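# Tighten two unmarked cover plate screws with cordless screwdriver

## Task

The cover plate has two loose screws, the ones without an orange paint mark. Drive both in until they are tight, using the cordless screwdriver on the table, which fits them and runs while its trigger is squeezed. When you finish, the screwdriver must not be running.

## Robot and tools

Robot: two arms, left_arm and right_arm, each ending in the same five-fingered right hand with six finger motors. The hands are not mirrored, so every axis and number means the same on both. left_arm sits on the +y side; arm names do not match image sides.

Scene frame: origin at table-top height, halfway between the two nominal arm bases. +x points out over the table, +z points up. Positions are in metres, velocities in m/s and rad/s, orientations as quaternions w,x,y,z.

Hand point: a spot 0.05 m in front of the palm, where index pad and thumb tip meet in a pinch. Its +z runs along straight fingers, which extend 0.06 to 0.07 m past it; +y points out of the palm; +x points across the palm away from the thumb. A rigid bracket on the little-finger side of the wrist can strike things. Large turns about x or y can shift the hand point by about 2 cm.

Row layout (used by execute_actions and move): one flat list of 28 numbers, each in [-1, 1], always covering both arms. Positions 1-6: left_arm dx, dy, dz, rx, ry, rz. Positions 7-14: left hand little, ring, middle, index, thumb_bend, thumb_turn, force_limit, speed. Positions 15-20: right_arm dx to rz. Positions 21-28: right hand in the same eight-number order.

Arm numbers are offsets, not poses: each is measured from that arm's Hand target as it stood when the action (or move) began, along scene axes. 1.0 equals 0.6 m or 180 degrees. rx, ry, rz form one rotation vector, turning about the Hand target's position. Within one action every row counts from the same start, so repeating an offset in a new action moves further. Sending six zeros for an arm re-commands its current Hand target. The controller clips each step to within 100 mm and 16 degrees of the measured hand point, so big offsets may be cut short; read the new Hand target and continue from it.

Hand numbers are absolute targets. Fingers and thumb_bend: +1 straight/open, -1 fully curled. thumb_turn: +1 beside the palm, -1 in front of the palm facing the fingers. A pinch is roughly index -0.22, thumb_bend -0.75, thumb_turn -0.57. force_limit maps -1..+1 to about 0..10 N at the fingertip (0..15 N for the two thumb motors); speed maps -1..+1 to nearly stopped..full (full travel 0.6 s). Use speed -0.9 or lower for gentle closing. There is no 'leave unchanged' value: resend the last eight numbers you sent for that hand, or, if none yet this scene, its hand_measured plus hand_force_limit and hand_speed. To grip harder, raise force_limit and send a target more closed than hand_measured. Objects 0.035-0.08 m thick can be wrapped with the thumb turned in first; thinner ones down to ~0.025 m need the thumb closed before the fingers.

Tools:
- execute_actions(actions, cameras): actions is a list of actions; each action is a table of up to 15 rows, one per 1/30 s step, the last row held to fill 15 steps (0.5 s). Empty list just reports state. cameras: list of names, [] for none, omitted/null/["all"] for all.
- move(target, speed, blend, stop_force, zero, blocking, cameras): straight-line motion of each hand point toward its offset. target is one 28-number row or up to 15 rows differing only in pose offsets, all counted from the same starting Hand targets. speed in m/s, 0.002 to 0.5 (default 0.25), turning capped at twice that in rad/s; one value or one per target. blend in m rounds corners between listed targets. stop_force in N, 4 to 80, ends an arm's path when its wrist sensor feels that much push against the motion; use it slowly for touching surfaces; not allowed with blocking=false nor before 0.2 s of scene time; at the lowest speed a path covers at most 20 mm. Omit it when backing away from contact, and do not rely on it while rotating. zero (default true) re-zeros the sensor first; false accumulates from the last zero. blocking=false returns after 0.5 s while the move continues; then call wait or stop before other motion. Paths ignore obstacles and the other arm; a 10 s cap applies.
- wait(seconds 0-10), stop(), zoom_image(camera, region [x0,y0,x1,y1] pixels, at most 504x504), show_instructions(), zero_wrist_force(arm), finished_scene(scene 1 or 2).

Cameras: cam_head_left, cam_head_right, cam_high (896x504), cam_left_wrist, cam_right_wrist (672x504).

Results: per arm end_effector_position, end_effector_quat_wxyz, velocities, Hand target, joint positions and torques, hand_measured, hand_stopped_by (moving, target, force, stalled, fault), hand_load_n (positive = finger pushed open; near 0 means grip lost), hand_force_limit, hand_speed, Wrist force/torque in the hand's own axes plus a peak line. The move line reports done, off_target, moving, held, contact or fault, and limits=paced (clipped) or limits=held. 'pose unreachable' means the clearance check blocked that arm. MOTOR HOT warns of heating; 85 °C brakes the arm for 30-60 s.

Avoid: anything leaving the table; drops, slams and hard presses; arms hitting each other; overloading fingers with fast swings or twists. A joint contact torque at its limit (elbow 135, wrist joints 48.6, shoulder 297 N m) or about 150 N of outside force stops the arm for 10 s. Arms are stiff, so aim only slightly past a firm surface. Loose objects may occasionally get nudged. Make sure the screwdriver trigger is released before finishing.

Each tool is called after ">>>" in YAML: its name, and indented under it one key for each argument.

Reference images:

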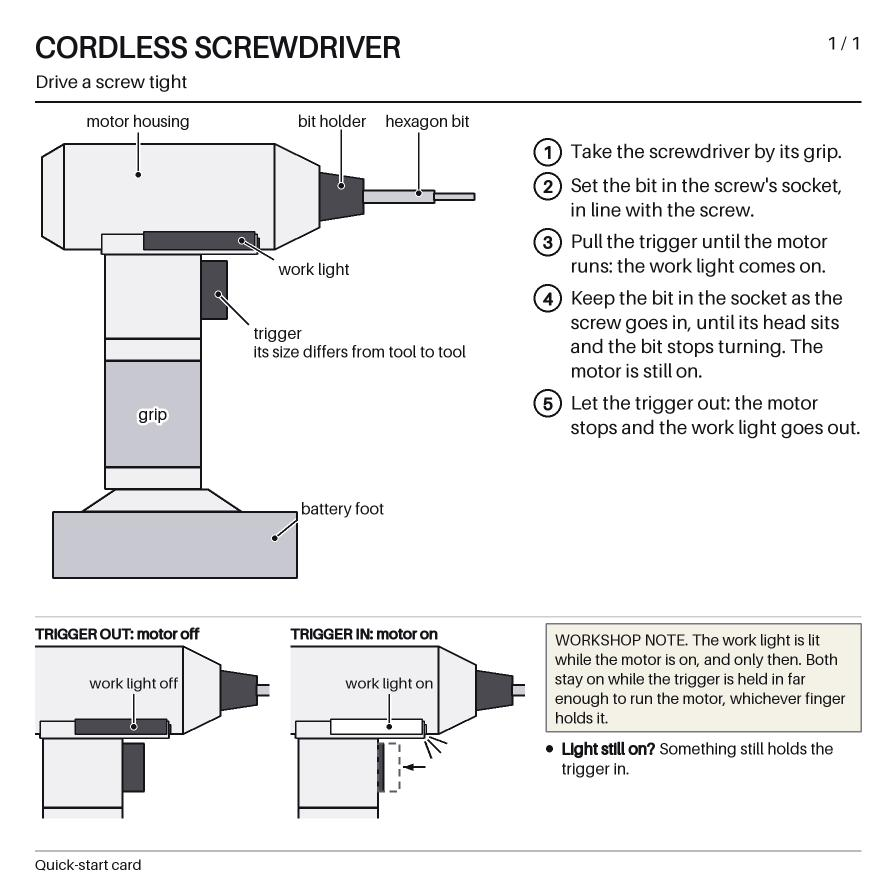

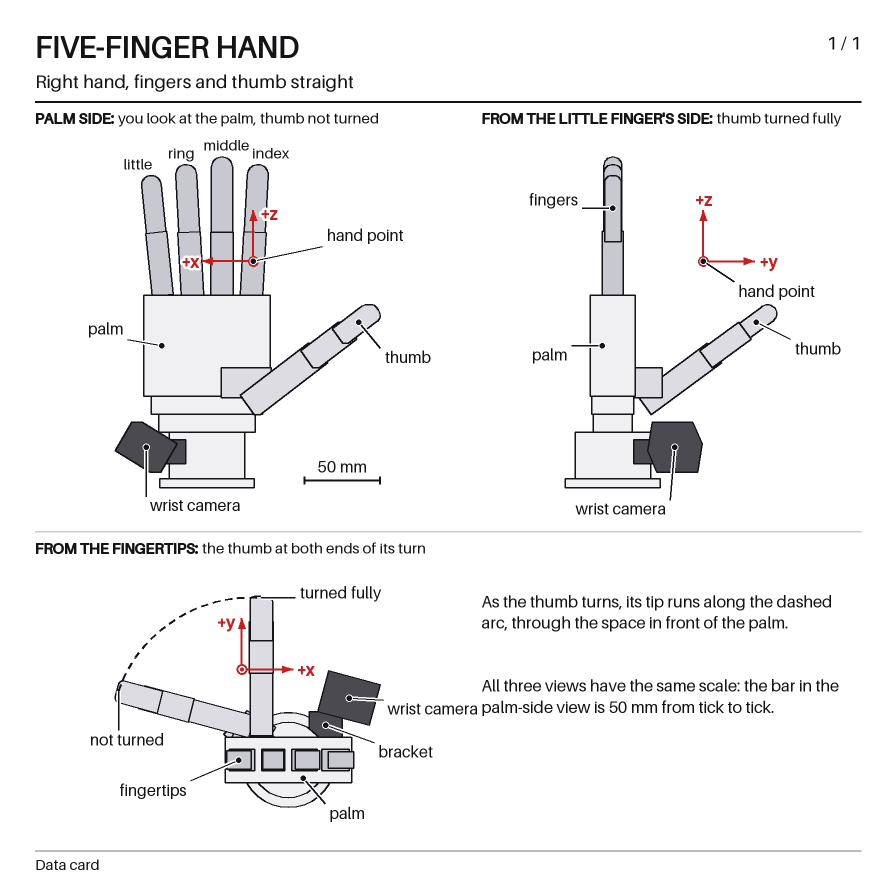

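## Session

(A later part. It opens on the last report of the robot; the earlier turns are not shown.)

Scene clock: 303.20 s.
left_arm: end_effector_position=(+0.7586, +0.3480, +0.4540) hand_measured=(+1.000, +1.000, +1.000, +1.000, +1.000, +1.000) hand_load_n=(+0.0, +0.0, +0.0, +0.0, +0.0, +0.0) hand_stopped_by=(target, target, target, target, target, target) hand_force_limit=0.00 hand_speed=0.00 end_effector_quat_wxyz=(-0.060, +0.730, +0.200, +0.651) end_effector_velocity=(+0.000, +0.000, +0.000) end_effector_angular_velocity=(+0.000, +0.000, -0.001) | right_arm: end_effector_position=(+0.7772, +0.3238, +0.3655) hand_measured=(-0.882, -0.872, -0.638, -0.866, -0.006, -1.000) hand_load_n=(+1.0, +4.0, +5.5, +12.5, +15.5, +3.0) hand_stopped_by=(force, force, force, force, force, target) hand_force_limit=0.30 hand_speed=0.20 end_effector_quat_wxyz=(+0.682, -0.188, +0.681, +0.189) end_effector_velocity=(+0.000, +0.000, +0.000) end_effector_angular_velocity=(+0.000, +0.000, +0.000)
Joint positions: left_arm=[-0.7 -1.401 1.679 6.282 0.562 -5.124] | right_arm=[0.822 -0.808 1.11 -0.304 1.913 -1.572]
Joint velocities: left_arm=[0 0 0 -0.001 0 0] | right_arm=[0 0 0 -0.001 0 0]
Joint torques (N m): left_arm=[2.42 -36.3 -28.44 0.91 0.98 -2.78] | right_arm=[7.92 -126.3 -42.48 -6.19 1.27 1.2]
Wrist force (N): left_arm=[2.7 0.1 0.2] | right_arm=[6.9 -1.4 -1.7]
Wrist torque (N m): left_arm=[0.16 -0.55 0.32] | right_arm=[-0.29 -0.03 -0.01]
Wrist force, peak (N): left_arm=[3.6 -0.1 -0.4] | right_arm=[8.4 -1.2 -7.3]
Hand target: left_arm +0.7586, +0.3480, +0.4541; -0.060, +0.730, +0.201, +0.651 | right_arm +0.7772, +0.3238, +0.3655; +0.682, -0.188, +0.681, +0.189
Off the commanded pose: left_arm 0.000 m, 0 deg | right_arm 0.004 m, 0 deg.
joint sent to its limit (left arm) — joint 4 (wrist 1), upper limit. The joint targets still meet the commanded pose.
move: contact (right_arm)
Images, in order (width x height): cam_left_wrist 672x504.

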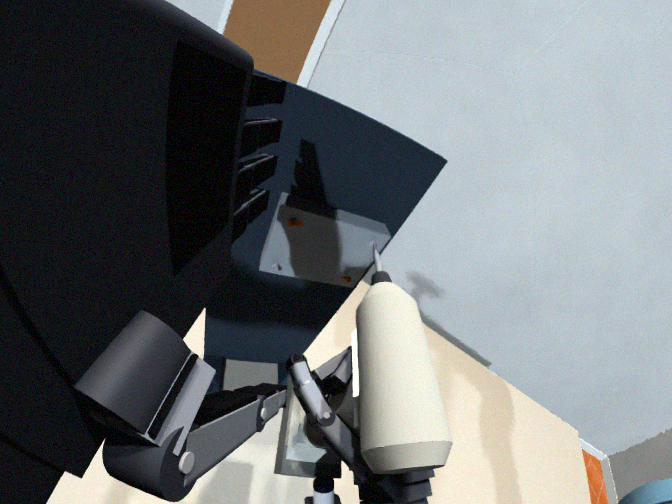

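>>> move:
  target:
    - [0,0,0,0,0,0,1,1,1,1,1,1,0,0.0,-0.00069,0.00114,0.0003,0,0,0,-0.98,-0.98,-0.98,-0.9,-0.98,-1,0.3,0.2]
    - [0,0,0,0,0,0,1,1,1,1,1,1,0,0.0,0.00501,0.00454,-0.0004,0,0,0,-0.98,-0.98,-0.98,-0.9,-0.98,-1,0.3,0.2]
  speed: 0.003
  stop_force: 5
  cameras: ["cam_left_wrist"]

>>> zoom_image:
  camera: "cam_left_wrist"
  region: [354, 228, 394, 268]

>>> zoom_image:
  camera: "cam_left_wrist"
  region: [364, 235, 384, 255]

Scene clock: 305.30 s.
left_arm: end_effector_position=(+0.7586, +0.3480, +0.4540) hand_measured=(+1.000, +1.000, +1.000, +1.000, +1.000, +1.000) hand_load_n=(+0.0, +0.0, +0.0, +0.0, +0.0, +0.0) hand_stopped_by=(target, target, target, target, target, target) hand_force_limit=0.00 hand_speed=0.00 end_effector_quat_wxyz=(-0.060, +0.730, +0.200, +0.651) end_effector_velocity=(+0.000, +0.000, +0.000) end_effector_angular_velocity=(+0.000, +0.000, -0.001) | right_arm: end_effector_position=(+0.7768, +0.3245, +0.3658) hand_measured=(-0.882, -0.872, -0.638, -0.866, -0.006, -1.000) hand_load_n=(+1.0, +4.0, +5.5, +12.5, +15.5, +3.0) hand_stopped_by=(force, force, force, force, force, target) hand_force_limit=0.30 hand_speed=0.20 end_effector_quat_wxyz=(+0.682, -0.188, +0.681, +0.189) end_effector_velocity=(+0.000, +0.000, +0.001) end_effector_angular_velocity=(+0.001, -0.001, +0.000)
Joint positions: left_arm=[-0.7 -1.401 1.679 6.282 0.562 -5.124] | right_arm=[0.823 -0.808 1.108 -0.303 1.914 -1.572]
Joint velocities: left_arm=[0 0 0 0 0.001 0] | right_arm=[0 0 0 -0.001 0 0]
Joint torques (N m): left_arm=[6.28 -38.66 -29.74 1.08 1.1 -2.68] | right_arm=[3.74 -126.61 -43.7 -6.71 1.2 1.04]
Wrist force (N): left_arm=[2.9 -0.3 -0.3] | right_arm=[7.9 -1.6 -4.6]
Wrist torque (N m): left_arm=[0.13 -0.57 0.32] | right_arm=[-0.13 -0.13 0.06]
Wrist force, peak (N): left_arm=[3.5 0.1 -0.2] | right_arm=[8.9 -1.8 -9.7]
Hand target: left_arm +0.7586, +0.3480, +0.4541; -0.060, +0.730, +0.201, +0.651 | right_arm +0.7768, +0.3245, +0.3658; +0.682, -0.188, +0.681, +0.189
Off the commanded pose: left_arm 0.000 m, 0 deg | right_arm 0.004 m, 0 deg.
joint sent to its limit (left arm) — joint 4 (wrist 1), upper limit. The joint targets still meet the commanded pose.
move: contact (right_arm); path passed 0 of 2 targets
Images, in order (width x height): cam_left_wrist 672x504.

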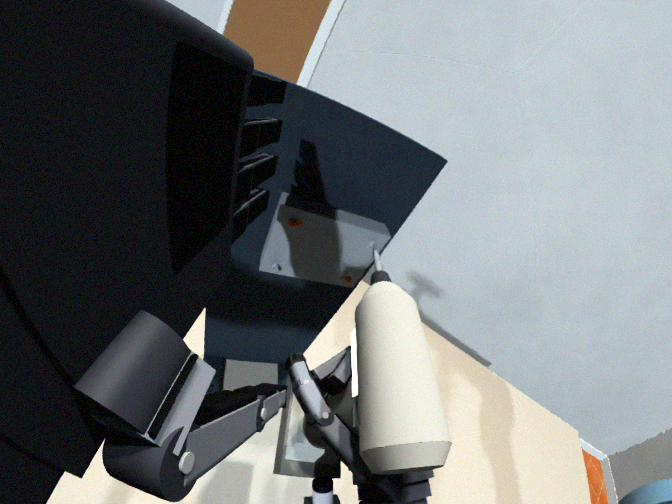

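Scaled by 12.600 from the camera's 672x504 image, which has a finer 960x720 frame.

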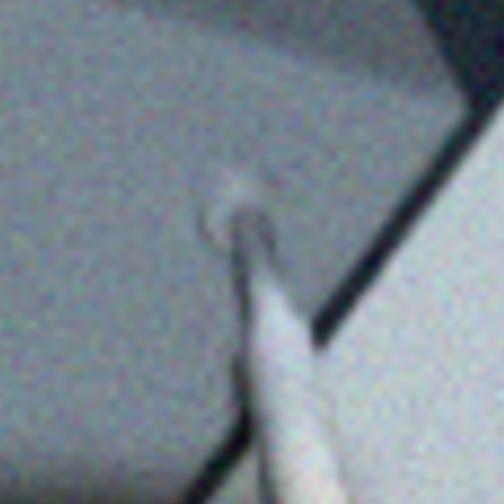

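Scaled by 25.200 from the camera's 672x504 image, which has a finer 960x720 frame.

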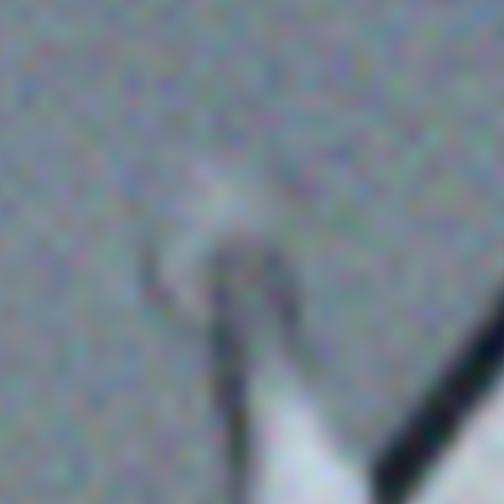

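>>> move:
  target:
    - [0,0,0,0,0,0,1,1,1,1,1,1,0,0.0,-0.00026,0.00043,0.0014,0,0,0,-0.98,-0.98,-0.98,-0.9,-0.98,-1,0.3,0.2]
    - [0,0,0,0,0,0,1,1,1,1,1,1,0,0.0,0.00544,0.00383,0.0007,0,0,0,-0.98,-0.98,-0.98,-0.9,-0.98,-1,0.3,0.2]
  speed: 0.003
  stop_force: 6
  cameras: ["cam_left_wrist"]

>>> zoom_image:
  camera: "cam_left_wrist"
  region: [354, 228, 394, 268]

>>> zoom_image:
  camera: "cam_left_wrist"
  region: [364, 235, 384, 255]

Scene clock: 306.90 s.
left_arm: end_effector_position=(+0.7586, +0.3480, +0.4540) hand_measured=(+1.000, +1.000, +1.000, +1.000, +1.000, +1.000) hand_load_n=(+0.0, +0.0, +0.0, +0.0, +0.0, +0.0) hand_stopped_by=(target, target, target, target, target, target) hand_force_limit=0.00 hand_speed=0.00 end_effector_quat_wxyz=(-0.060, +0.730, +0.200, +0.651) end_effector_velocity=(+0.000, +0.001, +0.000) end_effector_angular_velocity=(+0.001, +0.000, +0.001) | right_arm: end_effector_position=(+0.7768, +0.3249, +0.3668) hand_measured=(-0.882, -0.872, -0.638, -0.866, -0.006, -1.000) hand_load_n=(+1.5, +4.0, +5.5, +12.0, +15.5, +2.5) hand_stopped_by=(force, force, force, force, force, target) hand_force_limit=0.30 hand_speed=0.20 end_effector_quat_wxyz=(+0.682, -0.188, +0.681, +0.189) end_effector_velocity=(+0.000, +0.000, -0.001) end_effector_angular_velocity=(-0.001, +0.000, +0.000)
Joint positions: left_arm=[-0.7 -1.401 1.679 6.282 0.562 -5.124] | right_arm=[0.823 -0.807 1.106 -0.301 1.914 -1.572]
Joint velocities: left_arm=[0.001 0 0 0 -0.001 0] | right_arm=[0 0.001 0 0 0 0]
Joint torques (N m): left_arm=[5.67 -36.2 -31.64 0.06 0.23 -2.76] | right_arm=[6.06 -125.65 -43.98 -6.79 1.75 1.05]
Wrist force (N): left_arm=[3.1 0.3 -0.3] | right_arm=[7.9 -1.7 -5.7]
Wrist torque (N m): left_arm=[0.22 -0.61 0.35] | right_arm=[-0.06 -0.14 0.07]
Wrist force, peak (N): left_arm=[3.4 0.1 -0.1] | right_arm=[8.8 -1.9 -11.8]
Hand target: left_arm +0.7586, +0.3480, +0.4541; -0.060, +0.730, +0.201, +0.651 | right_arm +0.7768, +0.3249, +0.3668; +0.682, -0.188, +0.681, +0.189
Off the commanded pose: left_arm 0.000 m, 0 deg | right_arm 0.004 m, 0 deg.
joint sent to its limit (left arm) — joint 4 (wrist 1), upper limit. The joint targets still meet the commanded pose.
move: contact (right_arm); path passed 1 of 2 targets
Images, in order (width x height): cam_left_wrist 672x504.

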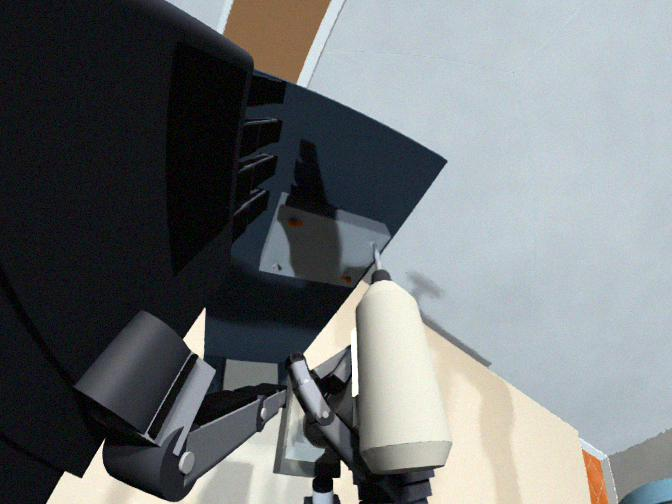

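Scaled by 12.600 from the camera's 672x504 image, which has a finer 960x720 frame.

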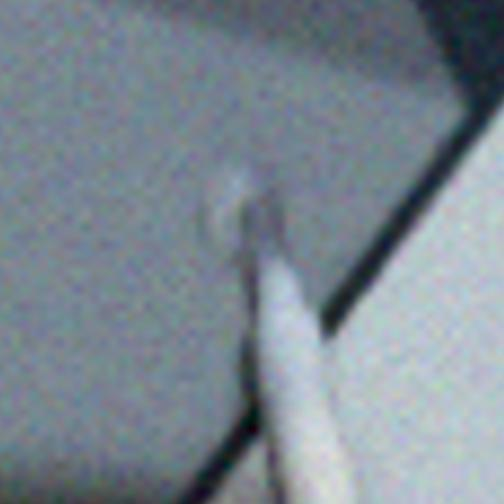

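Scaled by 25.200 from the camera's 672x504 image, which has a finer 960x720 frame.

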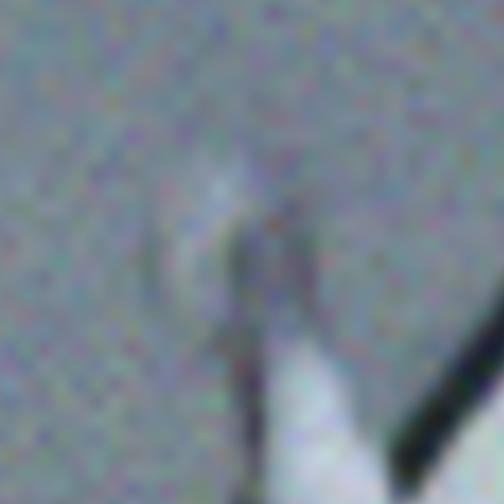

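>>> move:
  target:
    - [0,0,0,0,0,0,1,1,1,1,1,1,0,0.0,-0.00047,0.00077,-0.0009,0,0,0,-0.98,-0.98,-0.98,-0.9,-0.98,-1,0.3,0.2]
    - [0,0,0,0,0,0,1,1,1,1,1,1,0,0.0,0.00523,0.00417,-0.0016,0,0,0,-0.98,-0.98,-0.98,-0.9,-0.98,-1,0.3,0.2]
  speed: 0.003
  stop_force: 6
  cameras: ["cam_left_wrist"]

>>> zoom_image:
  camera: "cam_left_wrist"
  region: [364, 235, 384, 255]

Scene clock: 309.97 s.
left_arm: end_effector_position=(+0.7586, +0.3480, +0.4540) hand_measured=(+1.000, +1.000, +1.000, +1.000, +1.000, +1.000) hand_load_n=(+0.0, +0.0, +0.0, +0.0, +0.0, +0.0) hand_stopped_by=(target, target, target, target, target, target) hand_force_limit=0.00 hand_speed=0.00 end_effector_quat_wxyz=(-0.060, +0.730, +0.200, +0.651) end_effector_velocity=(+0.000, -0.001, +0.000) end_effector_angular_velocity=(+0.000, +0.000, -0.001) | right_arm: end_effector_position=(+0.7766, +0.3254, +0.3662) hand_measured=(-0.882, -0.872, -0.638, -0.866, -0.006, -1.000) hand_load_n=(+1.5, +4.0, +5.5, +11.5, +16.0, +2.5) hand_stopped_by=(force, force, force, force, force, target) hand_force_limit=0.30 hand_speed=0.20 end_effector_quat_wxyz=(+0.682, -0.188, +0.681, +0.189) end_effector_velocity=(+0.000, +0.000, +0.000) end_effector_angular_velocity=(+0.000, +0.000, +0.000)
Joint positions: left_arm=[-0.7 -1.401 1.679 6.282 0.562 -5.124] | right_arm=[0.823 -0.807 1.106 -0.301 1.915 -1.572]
Joint velocities: left_arm=[-0.001 0 0 -0.001 0 0] | right_arm=[0 0 0 0 0 0]
Joint torques (N m): left_arm=[7.34 -35.95 -32.59 0.61 0 -2.77] | right_arm=[5.74 -124.99 -45 -5.1 1.61 0.98]
Wrist force (N): left_arm=[3.0 -0.3 -0.5] | right_arm=[8.1 -1.8 -7.2]
Wrist torque (N m): left_arm=[0.14 -0.58 0.32] | right_arm=[-0.02 -0.16 0.07]
Wrist force, peak (N): left_arm=[3.5 0.0 -0.4] | right_arm=[9.6 -2.2 -14.7]
Hand target: left_arm +0.7586, +0.3480, +0.4541; -0.060, +0.730, +0.201, +0.651 | right_arm +0.7766, +0.3254, +0.3662; +0.682, -0.188, +0.681, +0.189
Off the commanded pose: left_arm 0.000 m, 0 deg | right_arm 0.004 m, 0 deg.
joint sent to its limit (left arm) — joint 4 (wrist 1), upper limit. The joint targets still meet the commanded pose.
move: contact (right_arm); path passed 1 of 2 targets
Images, in order (width x height): cam_left_wrist 672x504.

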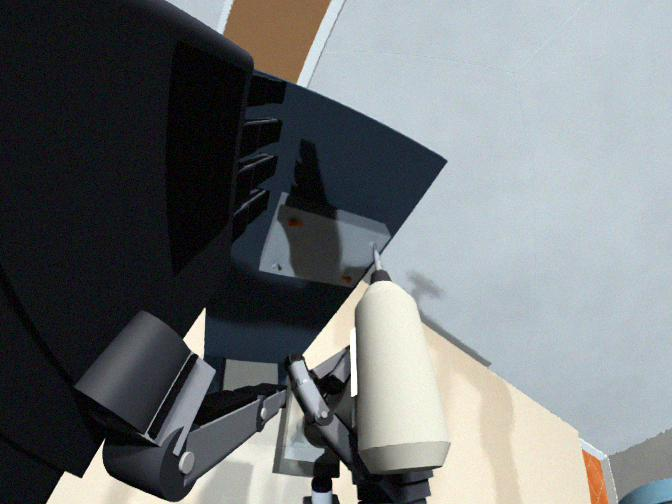

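Scaled by 25.200 from the camera's 672x504 image, which has a finer 960x720 frame.

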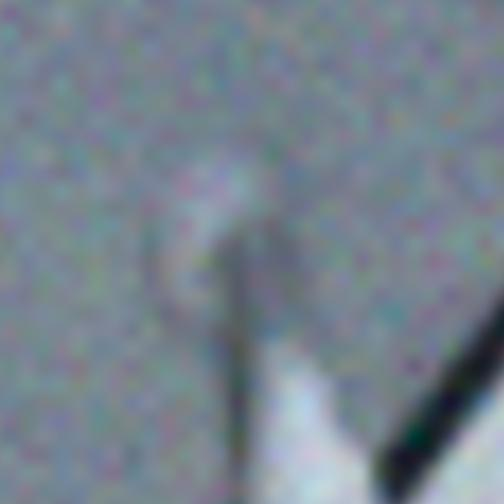

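>>> move:
  target:
    - [0,0,0,0,0,0,1,1,1,1,1,1,0,0.0,-0.00052,0.00086,-0.0003,0,0,0,-0.98,-0.98,-0.98,-0.9,-0.98,-1,0.3,0.2]
    - [0,0,0,0,0,0,1,1,1,1,1,1,0,0.0,0.00523,0.00428,-0.001,0,0,0,-0.98,-0.98,-0.98,-0.9,-0.98,-1,0.3,0.2]
  speed: 0.003
  stop_force: 6
  cameras: ["cam_left_wrist"]

>>> zoom_image:
  camera: "cam_left_wrist"
  region: [364, 235, 384, 255]

Scene clock: 311.43 s.
left_arm: end_effector_position=(+0.7586, +0.3480, +0.4540) hand_measured=(+1.000, +1.000, +1.000, +1.000, +1.000, +1.000) hand_load_n=(+0.0, +0.0, +0.0, +0.0, +0.0, +0.0) hand_stopped_by=(target, target, target, target, target, target) hand_force_limit=0.00 hand_speed=0.00 end_effector_quat_wxyz=(-0.060, +0.730, +0.200, +0.651) end_effector_velocity=(+0.000, +0.000, +0.001) end_effector_angular_velocity=(+0.000, -0.001, +0.001) | right_arm: end_effector_position=(+0.7764, +0.3260, +0.3661) hand_measured=(-0.882, -0.872, -0.638, -0.866, -0.006, -1.000) hand_load_n=(+1.5, +3.5, +5.0, +11.0, +16.5, +2.0) hand_stopped_by=(force, force, force, force, force, target) hand_force_limit=0.30 hand_speed=0.20 end_effector_quat_wxyz=(+0.682, -0.188, +0.681, +0.189) end_effector_velocity=(+0.000, +0.000, +0.000) end_effector_angular_velocity=(+0.000, +0.000, +0.000)
Joint positions: left_arm=[-0.7 -1.401 1.679 6.282 0.562 -5.124] | right_arm=[0.824 -0.806 1.104 -0.301 1.916 -1.572]
Joint velocities: left_arm=[0 -0.001 0 0 -0.001 0] | right_arm=[0 0 0 0 0 0]
Joint torques (N m): left_arm=[9 -37.72 -33.4 -0.15 -1.04 -2.98] | right_arm=[5.28 -124.92 -45.4 -6.64 1.26 0.82]
Wrist force (N): left_arm=[3.3 -0.2 -0.5] | right_arm=[8.5 -2.1 -8.4]
Wrist torque (N m): left_arm=[0.16 -0.62 0.35] | right_arm=[0.08 -0.20 0.11]
Wrist force, peak (N): left_arm=[3.4 0.1 -0.6] | right_arm=[9.5 -2.1 -16.0]
Hand target: left_arm +0.7586, +0.3480, +0.4541; -0.060, +0.730, +0.201, +0.651 | right_arm +0.7764, +0.3260, +0.3661; +0.682, -0.188, +0.681, +0.189
Off the commanded pose: left_arm 0.000 m, 0 deg | right_arm 0.004 m, 0 deg.
joint sent to its limit (left arm) — joint 4 (wrist 1), upper limit. The joint targets still meet the commanded pose.
move: contact (right_arm); path passed 1 of 2 targets
Images, in order (width x height): cam_left_wrist 672x504.

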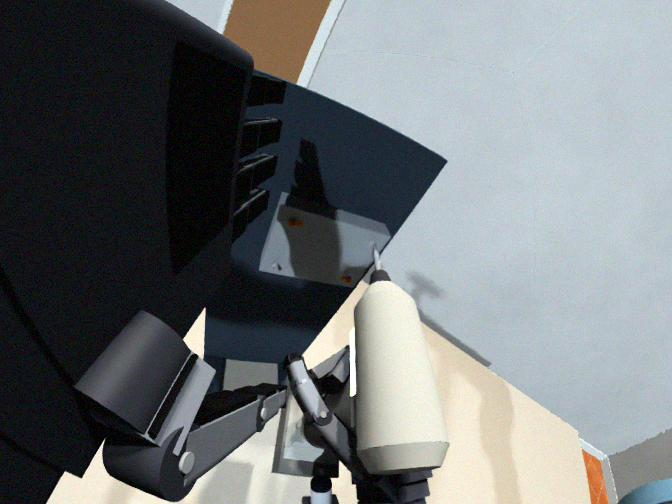

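Scaled by 25.200 from the camera's 672x504 image, which has a finer 960x720 frame.

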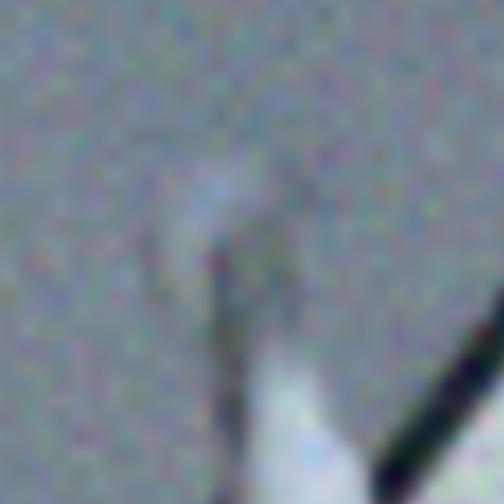

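>>> move:
  target: [0,0,0,0,0,0,1,1,1,1,1,1,0,0.0,0.0086,0.0052,-0.001,0,0,0,-0.98,-0.98,-0.98,-0.9,-0.98,-1,0.3,0.2]
  speed: 0.003
  stop_force: 8
  cameras: ["cam_left_wrist"]

>>> zoom_image:
  camera: "cam_left_wrist"
  region: [364, 235, 384, 255]

Scene clock: 312.43 s.
left_arm: end_effector_position=(+0.7586, +0.3480, +0.4540) hand_measured=(+1.000, +1.000, +1.000, +1.000, +1.000, +1.000) hand_load_n=(+0.0, +0.0, +0.0, +0.0, +0.0, +0.0) hand_stopped_by=(target, target, target, target, target, target) hand_force_limit=0.00 hand_speed=0.00 end_effector_quat_wxyz=(-0.060, +0.730, +0.200, +0.651) end_effector_velocity=(+0.000, +0.000, +0.001) end_effector_angular_velocity=(-0.001, -0.001, +0.000) | right_arm: end_effector_position=(+0.7766, +0.3262, +0.3661) hand_measured=(-0.882, -0.872, -0.638, -0.866, -0.006, -1.000) hand_load_n=(+1.5, +3.5, +5.5, +10.5, +17.0, +2.5) hand_stopped_by=(force, force, force, force, force, target) hand_force_limit=0.30 hand_speed=0.20 end_effector_quat_wxyz=(+0.682, -0.188, +0.681, +0.189) end_effector_velocity=(+0.000, +0.000, -0.001) end_effector_angular_velocity=(-0.001, +0.001, +0.000)
Joint positions: left_arm=[-0.7 -1.401 1.679 6.282 0.562 -5.124] | right_arm=[0.824 -0.805 1.104 -0.301 1.915 -1.572]
Joint velocities: left_arm=[0 -0.001 0 0.001 0 -0.001] | right_arm=[0 0.001 0 0 0 0]
Joint torques (N m): left_arm=[5.04 -38.69 -33.34 0.24 -1 -2.34] | right_arm=[-4.58 -126.24 -46.93 -7.07 1.43 0.77]
Wrist force (N): left_arm=[2.9 0.0 -0.3] | right_arm=[9.3 -2.6 -13.1]
Wrist torque (N m): left_arm=[0.18 -0.57 0.33] | right_arm=[0.30 -0.24 0.15]
Wrist force, peak (N): left_arm=[3.5 0.1 -0.4] | right_arm=[10.1 -2.7 -19.9]
Hand target: left_arm +0.7586, +0.3480, +0.4541; -0.060, +0.730, +0.201, +0.651 | right_arm +0.7766, +0.3262, +0.3661; +0.682, -0.188, +0.681, +0.189
Off the commanded pose: left_arm 0.000 m, 0 deg | right_arm 0.006 m, 0 deg.
joint sent to its limit (left arm) — joint 4 (wrist 1), upper limit. The joint targets still meet the commanded pose.
move: contact (right_arm)
Images, in order (width x height): cam_left_wrist 672x504.

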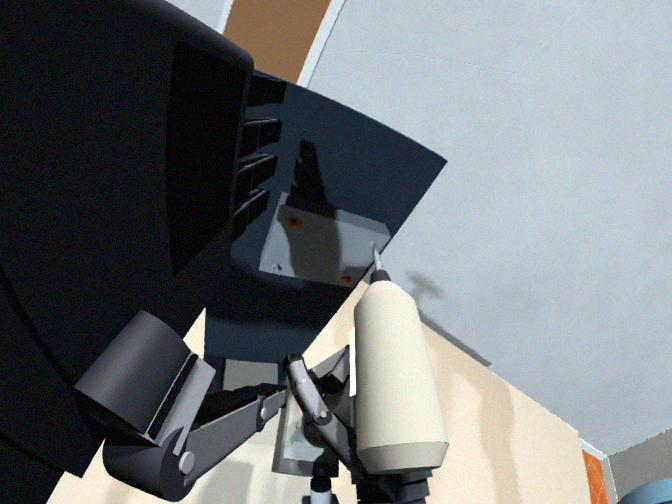

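Scaled by 25.200 from the camera's 672x504 image, which has a finer 960x720 frame.

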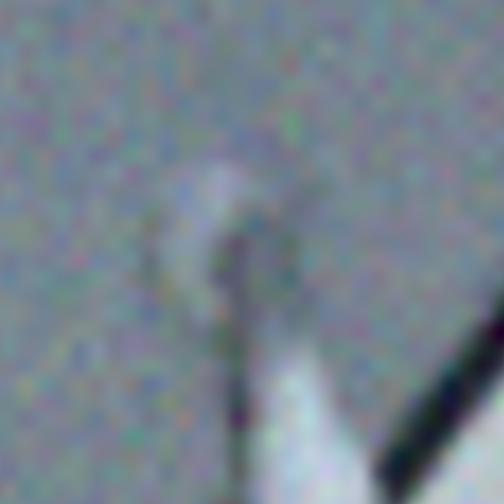

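>>> move:
  target: [0,0,0,0,0,0,1,1,1,1,1,1,0,0.0,-0.00086,0.00143,-0.0003,0,0,0,-0.98,-0.98,-0.98,-0.9,-0.98,-1,0.3,0.2]
  speed: 0.002
  cameras: ["cam_left_wrist"]

>>> zoom_image:
  camera: "cam_left_wrist"
  region: [364, 235, 384, 255]

Scene clock: 313.33 s.
left_arm: end_effector_position=(+0.7586, +0.3480, +0.4540) hand_measured=(+1.000, +1.000, +1.000, +1.000, +1.000, +1.000) hand_load_n=(+0.0, +0.0, +0.0, +0.0, +0.0, +0.0) hand_stopped_by=(target, target, target, target, target, target) hand_force_limit=0.00 hand_speed=0.00 end_effector_quat_wxyz=(-0.060, +0.730, +0.200, +0.651) end_effector_velocity=(+0.000, +0.000, +0.000) end_effector_angular_velocity=(+0.000, +0.000, +0.001) | right_arm: end_effector_position=(+0.7761, +0.3270, +0.3659) hand_measured=(-0.882, -0.872, -0.638, -0.866, -0.006, -1.000) hand_load_n=(+1.5, +4.0, +5.0, +10.5, +17.0, +2.0) hand_stopped_by=(force, force, force, force, force, target) hand_force_limit=0.30 hand_speed=0.20 end_effector_quat_wxyz=(+0.682, -0.188, +0.681, +0.189) end_effector_velocity=(+0.000, +0.000, -0.001) end_effector_angular_velocity=(-0.001, +0.001, +0.000)
Joint positions: left_arm=[-0.7 -1.401 1.679 6.282 0.562 -5.124] | right_arm=[0.825 -0.804 1.102 -0.301 1.916 -1.572]
Joint velocities: left_arm=[0 0 0 0 0 0] | right_arm=[0 0.001 0 0.001 0 0]
Joint torques (N m): left_arm=[11.05 -38.34 -34.11 -0.29 -1 -2.24] | right_arm=[9.34 -107.82 -54.18 -2.47 1.75 0.47]
Wrist force (N): left_arm=[3.2 0.2 -0.2] | right_arm=[7.6 -1.6 -10.4]
Wrist torque (N m): left_arm=[0.20 -0.62 0.35] | right_arm=[0.23 -0.29 0.08]
Wrist force, peak (N): left_arm=[3.4 0.1 -0.1] | right_arm=[9.4 -2.2 -12.8]
Hand target: left_arm +0.7586, +0.3480, +0.4541; -0.060, +0.730, +0.201, +0.651 | right_arm +0.7761, +0.3270, +0.3659; +0.682, -0.188, +0.681, +0.189
Off the commanded pose: left_arm 0.000 m, 0 deg | right_arm 0.000 m, 0 deg.
joint sent to its limit (left arm) — joint 4 (wrist 1), upper limit. The joint targets still meet the commanded pose.
move: done
Images, in order (width x height): cam_left_wrist 672x504.

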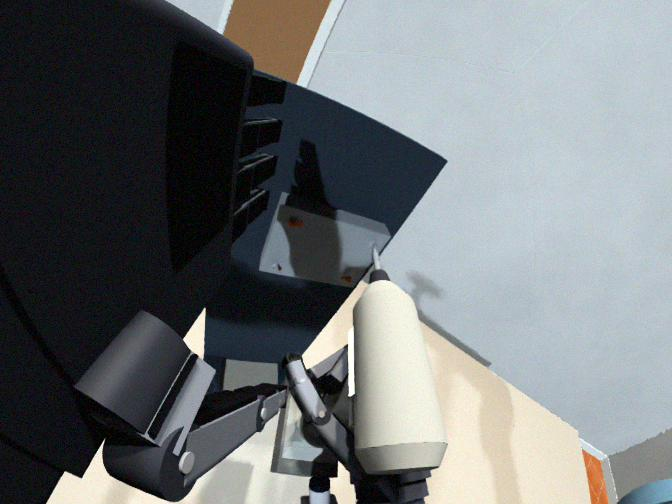

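Scaled by 25.200 from the camera's 672x504 image, which has a finer 960x720 frame.

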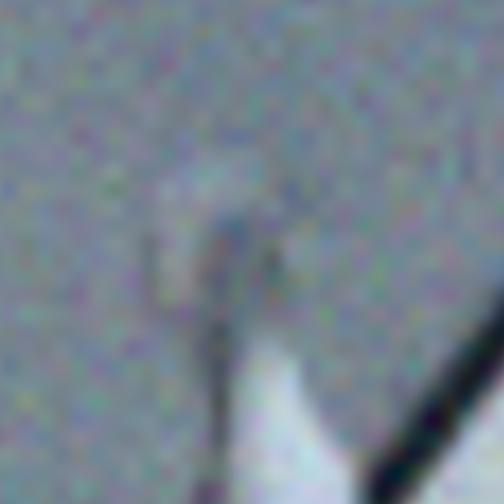

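>>> move:
  target:
    - [0,0,0,0,0,0,1,1,1,1,1,1,0,0.0,0.0036,0.0021,-0.0004,0,0,0,-0.98,-0.98,-0.98,-0.9,-0.98,-1,0.3,0.2]
    - [0,0,0,0,0,0,1,1,1,1,1,1,0,0.0,0.0039,0.0016,-0.0004,0,0,0,-0.98,-0.98,-0.98,-0.9,-0.98,-1,0.3,0.2]
  speed: 0.002
  cameras: ["cam_left_wrist"]

>>> zoom_image:
  camera: "cam_left_wrist"
  region: [364, 235, 384, 255]

Scene clock: 315.10 s.
left_arm: end_effector_position=(+0.7586, +0.3480, +0.4540) hand_measured=(+1.000, +1.000, +1.000, +1.000, +1.000, +1.000) hand_load_n=(+0.0, +0.0, +0.0, +0.0, +0.0, +0.0) hand_stopped_by=(target, target, target, target, target, target) hand_force_limit=0.00 hand_speed=0.00 end_effector_quat_wxyz=(-0.060, +0.730, +0.200, +0.651) end_effector_velocity=(+0.000, +0.000, +0.000) end_effector_angular_velocity=(+0.000, +0.000, +0.000) | right_arm: end_effector_position=(+0.7784, +0.3280, +0.3656) hand_measured=(-0.882, -0.872, -0.638, -0.866, -0.006, -1.000) hand_load_n=(+6.0, +7.0, +3.5, +10.0, +16.5, +0.5) hand_stopped_by=(force, force, force, force, force, target) hand_force_limit=0.30 hand_speed=0.20 end_effector_quat_wxyz=(+0.682, -0.188, +0.681, +0.189) end_effector_velocity=(+0.000, +0.000, +0.002) end_effector_angular_velocity=(+0.002, -0.001, +0.000)
Joint positions: left_arm=[-0.7 -1.401 1.679 6.282 0.562 -5.124] | right_arm=[0.824 -0.801 1.096 -0.298 1.915 -1.572]
Joint velocities: left_arm=[0.001 0 0 0 0.001 0] | right_arm=[0 -0.002 0 -0.001 0 0]
Joint torques (N m): left_arm=[4.9 -37.31 -35.81 -0.44 -0.52 -2.67] | right_arm=[-12.37 -113.87 -37.76 -3.92 -0.34 0.01]
Wrist force (N): left_arm=[2.8 -0.1 -0.3] | right_arm=[0.8 -0.7 -1.5]
Wrist torque (N m): left_arm=[0.17 -0.56 0.32] | right_arm=[-0.36 -0.68 -0.29]
Wrist force, peak (N): left_arm=[3.4 0.1 -0.4] | right_arm=[11.3 -4.6 -30.3]
Hand target: left_arm +0.7586, +0.3480, +0.4541; -0.060, +0.730, +0.201, +0.651 | right_arm +0.7784, +0.3280, +0.3657; +0.682, -0.188, +0.681, +0.189
Off the commanded pose: left_arm 0.000 m, 0 deg | right_arm 0.000 m, 0 deg.
joint sent to its limit (left arm) — joint 4 (wrist 1), upper limit. The joint targets still meet the commanded pose.
move: done
Images, in order (width x height): cam_left_wrist 672x504.

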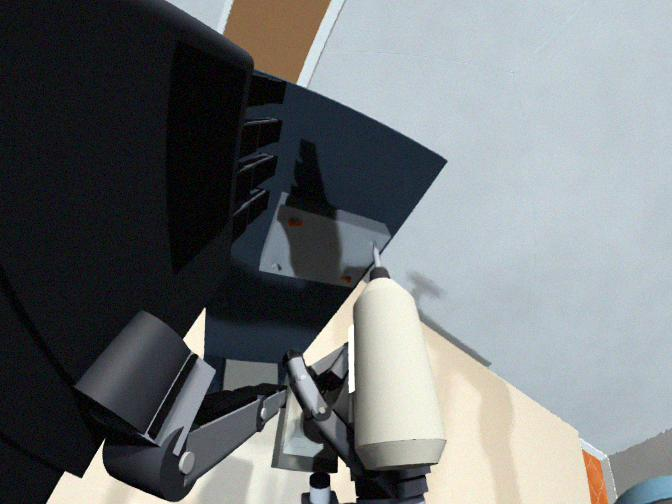

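Scaled by 25.200 from the camera's 672x504 image, which has a finer 960x720 frame.

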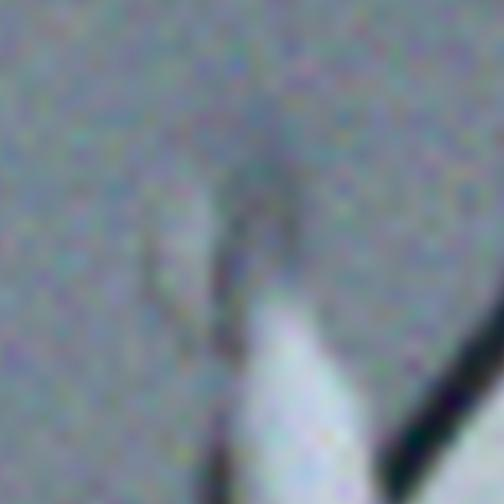

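>>> move:
  target: [0,0,0,0,0,0,1,1,1,1,1,1,0,0.0,-0.0086,-0.0052,0.001,0,0,0,-0.98,-0.98,-0.98,-0.9,-0.98,-1,0.3,0.2]
  speed: 0.01
  cameras: ["cam_left_wrist"]

>>> zoom_image:
  camera: "cam_left_wrist"
  region: [354, 236, 404, 286]

>>> zoom_image:
  camera: "cam_left_wrist"
  region: [364, 235, 384, 255]

Scene clock: 316.13 s.
left_arm: end_effector_position=(+0.7586, +0.3480, +0.4540) hand_measured=(+1.000, +1.000, +1.000, +1.000, +1.000, +1.000) hand_load_n=(+0.0, +0.0, +0.0, +0.0, +0.0, +0.0) hand_stopped_by=(target, target, target, target, target, target) hand_force_limit=0.00 hand_speed=0.00 end_effector_quat_wxyz=(-0.060, +0.730, +0.200, +0.651) end_effector_velocity=(+0.000, -0.001, +0.000) end_effector_angular_velocity=(+0.000, +0.000, -0.001) | right_arm: end_effector_position=(+0.7732, +0.3248, +0.3663) hand_measured=(-0.882, -0.872, -0.638, -0.866, -0.006, -1.000) hand_load_n=(+4.5, +5.5, +4.0, +11.5, +16.5, +1.5) hand_stopped_by=(force, force, force, force, force, target) hand_force_limit=0.30 hand_speed=0.20 end_effector_quat_wxyz=(+0.682, -0.188, +0.681, +0.189) end_effector_velocity=(+0.000, +0.001, +0.000) end_effector_angular_velocity=(+0.001, +0.000, +0.000)
Joint positions: left_arm=[-0.7 -1.401 1.679 6.282 0.562 -5.124] | right_arm=[0.826 -0.81 1.112 -0.305 1.917 -1.572]
Joint velocities: left_arm=[-0.001 0 0 0 0 0] | right_arm=[0 0.001 -0.001 0 0 0]
Joint torques (N m): left_arm=[9.52 -34.09 -37.09 -0.21 -0.9 -2.14] | right_arm=[10.73 -110.47 -51.99 -5.31 1.58 -0.2]
Wrist force (N): left_arm=[3.0 0.2 -0.1] | right_arm=[7.3 -1.2 -1.5]
Wrist torque (N m): left_arm=[0.19 -0.60 0.34] | right_arm=[-0.28 -0.10 0.03]
Wrist force, peak (N): left_arm=[3.3 0.3 -0.4] | right_arm=[7.6 -1.2 -2.1]
Hand target: left_arm +0.7586, +0.3480, +0.4541; -0.060, +0.730, +0.201, +0.651 | right_arm +0.7732, +0.3249, +0.3663; +0.682, -0.188, +0.681, +0.189
Off the commanded pose: left_arm 0.000 m, 0 deg | right_arm 0.000 m, 0 deg.
joint sent to its limit (left arm) — joint 4 (wrist 1), upper limit. The joint targets still meet the commanded pose.
move: done
Images, in order (width x height): cam_left_wrist 672x504.

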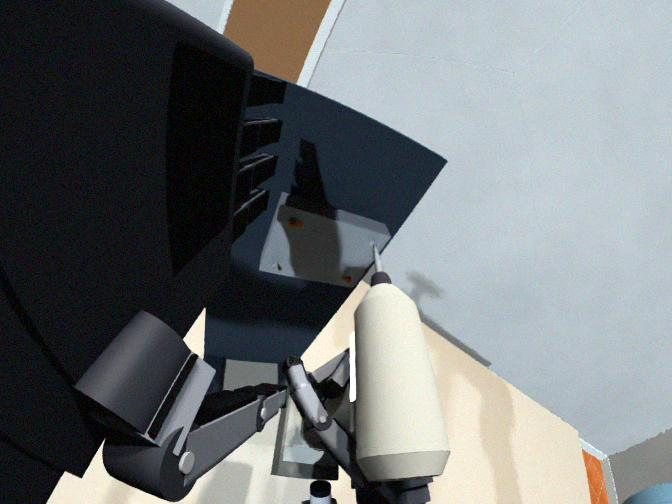

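Scaled by 10.080 from the camera's 672x504 image, which has a finer 960x720 frame.

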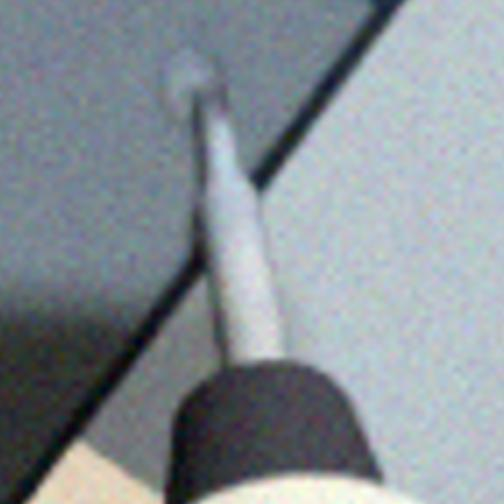

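Scaled by 25.200 from the camera's 672x504 image, which has a finer 960x720 frame.

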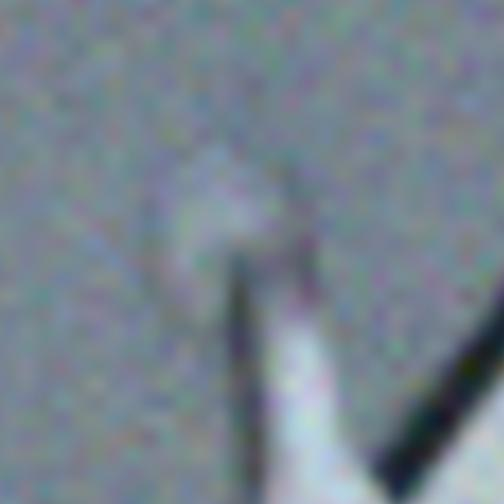

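>>> execute_actions:
  actions: []
  cameras: ["cam_left_wrist"]

>>> zoom_image:
  camera: "cam_left_wrist"
  region: [354, 228, 394, 268]

Scene clock: 317.10 s.
left_arm: end_effector_position=(+0.7586, +0.3480, +0.4540) hand_measured=(+1.000, +1.000, +1.000, +1.000, +1.000, +1.000) hand_load_n=(+0.0, +0.0, +0.0, +0.0, +0.0, +0.0) hand_stopped_by=(target, target, target, target, target, target) hand_force_limit=0.00 hand_speed=0.00 end_effector_quat_wxyz=(-0.060, +0.730, +0.200, +0.651) end_effector_velocity=(+0.000, +0.000, +0.000) end_effector_angular_velocity=(+0.001, +0.000, +0.000) | right_arm: end_effector_position=(+0.7732, +0.3249, +0.3663) hand_measured=(-0.882, -0.872, -0.638, -0.866, -0.006, -1.000) hand_load_n=(+4.5, +6.0, +4.0, +11.0, +16.5, +1.0) hand_stopped_by=(force, force, force, force, force, target) hand_force_limit=0.30 hand_speed=0.20 end_effector_quat_wxyz=(+0.682, -0.188, +0.681, +0.189) end_effector_velocity=(+0.000, +0.000, +0.002) end_effector_angular_velocity=(+0.001, -0.001, +0.000)
Joint positions: left_arm=[-0.7 -1.401 1.679 6.282 0.562 -5.124] | right_arm=[0.826 -0.81 1.112 -0.305 1.917 -1.572]
Joint velocities: left_arm=[0 0 0 -0.001 0 0.001] | right_arm=[0 -0.002 0 0 0 0]
Joint torques (N m): left_arm=[7.39 -38.59 -35.71 -0.07 -0.54 -2.15] | right_arm=[-1.31 -106.95 -51.88 -1.82 -0.37 -1.08]
Wrist force (N): left_arm=[3.2 0.0 -0.4] | right_arm=[7.4 -1.2 -2.0]
Wrist torque (N m): left_arm=[0.18 -0.63 0.35] | right_arm=[-0.24 -0.09 0.04]
Wrist force, peak (N): left_arm=[3.4 0.2 -0.5] | right_arm=[7.4 -1.8 -1.8]
Hand target: left_arm +0.7586, +0.3480, +0.4541; -0.060, +0.730, +0.201, +0.651 | right_arm +0.7732, +0.3249, +0.3663; +0.682, -0.188, +0.681, +0.189
Off the commanded pose: left_arm 0.000 m, 0 deg | right_arm 0.000 m, 0 deg.
Images, in order (width x height): cam_left_wrist 672x504.

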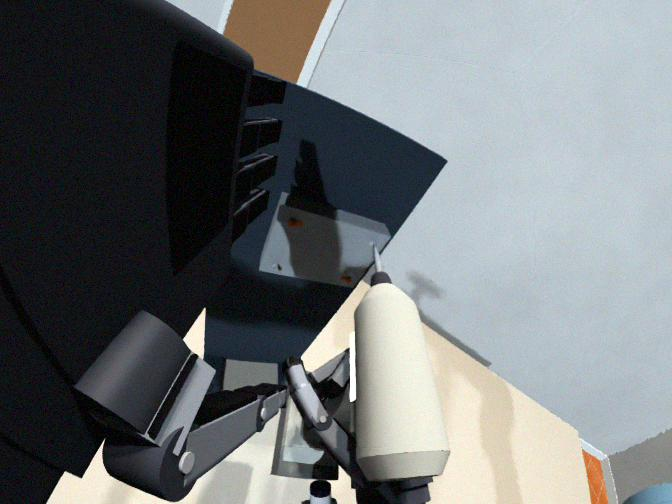

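Scaled by 12.600 from the camera's 672x504 image, which has a finer 960x720 frame.

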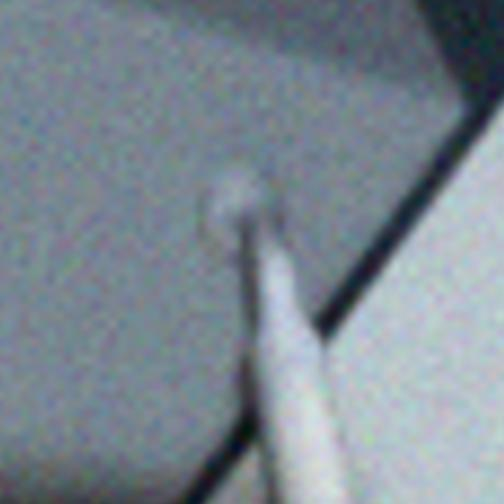

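>>> move:
  target: [0,0,0,0,0,0,1,1,1,1,1,1,0,0,0.0065,0.0055,-0.0011,0,0,0,-0.98,-0.98,-0.98,-0.9,-0.98,-1,0.3,0.2]
  speed: 0.003
  stop_force: 4
  cameras: ["cam_left_wrist"]

>>> zoom_image:
  camera: "cam_left_wrist"
  region: [364, 235, 384, 255]

Scene clock: 320.23 s.
left_arm: end_effector_position=(+0.7586, +0.3480, +0.4540) hand_measured=(+1.000, +1.000, +1.000, +1.000, +1.000, +1.000) hand_load_n=(+0.0, +0.0, +0.0, +0.0, +0.0, +0.0) hand_stopped_by=(target, target, target, target, target, target) hand_force_limit=0.00 hand_speed=0.00 end_effector_quat_wxyz=(-0.060, +0.730, +0.200, +0.651) end_effector_velocity=(+0.000, +0.000, +0.000) end_effector_angular_velocity=(-0.001, +0.000, -0.001) | right_arm: end_effector_position=(+0.7771, +0.3282, +0.3656) hand_measured=(-0.882, -0.872, -0.638, -0.866, -0.006, -1.000) hand_load_n=(+6.0, +6.5, +4.0, +10.5, +16.0, +0.5) hand_stopped_by=(force, force, force, force, force, target) hand_force_limit=0.30 hand_speed=0.20 end_effector_quat_wxyz=(+0.682, -0.188, +0.681, +0.189) end_effector_velocity=(+0.000, +0.000, +0.002) end_effector_angular_velocity=(+0.002, -0.002, +0.000)
Joint positions: left_arm=[-0.7 -1.401 1.679 6.282 0.562 -5.124] | right_arm=[0.825 -0.801 1.098 -0.299 1.916 -1.572]
Joint velocities: left_arm=[0 0 0 0 0 0] | right_arm=[0 -0.001 0 -0.002 0 0]
Joint torques (N m): left_arm=[9.04 -37.61 -37.42 -0.84 -0.47 -2.3] | right_arm=[-14.12 -117.08 -39.68 -3.93 1.13 -0.1]
Wrist force (N): left_arm=[2.9 0.3 -0.3] | right_arm=[3.5 0.2 -2.2]
Wrist torque (N m): left_arm=[0.21 -0.56 0.33] | right_arm=[-0.38 -0.46 -0.18]
Wrist force, peak (N): left_arm=[3.4 0.0 -0.1] | right_arm=[5.9 -1.2 -5.7]
Hand target: left_arm +0.7586, +0.3480, +0.4541; -0.060, +0.730, +0.201, +0.651 | right_arm +0.7771, +0.3282, +0.3656; +0.682, -0.188, +0.681, +0.189
Off the commanded pose: left_arm 0.000 m, 0 deg | right_arm 0.000 m, 0 deg.
joint sent to its limit (left arm) — joint 4 (wrist 1), upper limit. The joint targets still meet the commanded pose.
move: done
Images, in order (width x height): cam_left_wrist 672x504.

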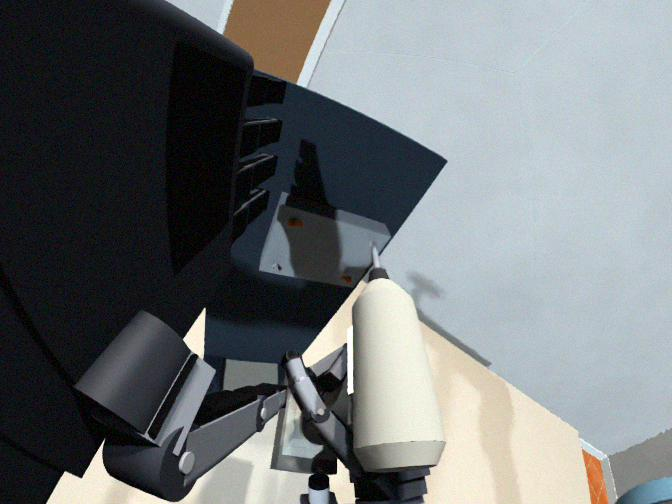

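Scaled by 25.200 from the camera's 672x504 image, which has a finer 960x720 frame.

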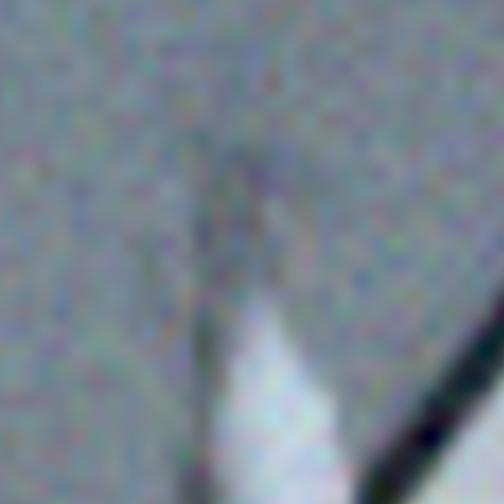

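>>> zoom_image:
  camera: "cam_left_wrist"
  region: [354, 228, 394, 268]

>>> zoom_image:
  camera: "cam_left_wrist"
  region: [334, 215, 404, 285]

Scaled by 12.600 from the camera's 672x504 image, which has a finer 960x720 frame.

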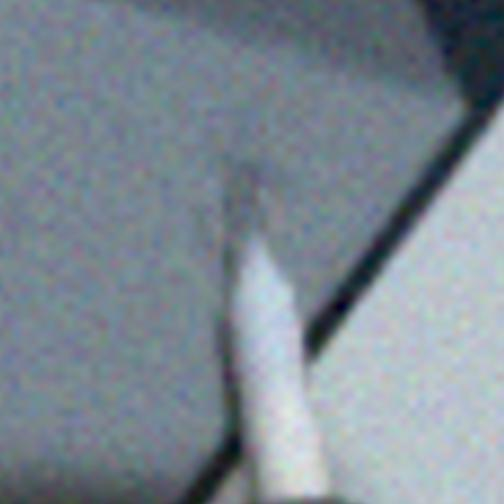

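Scaled by 7.200 from the camera's 672x504 image, which has a finer 960x720 frame.

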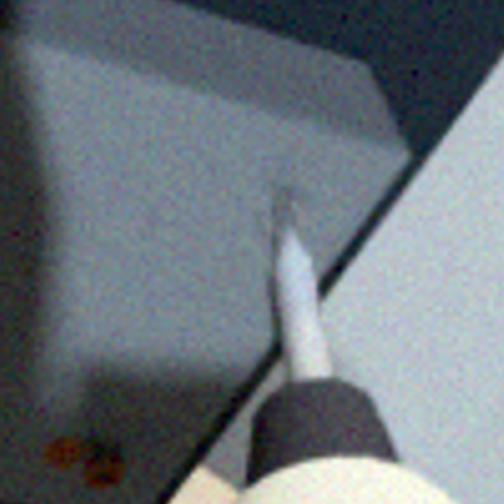

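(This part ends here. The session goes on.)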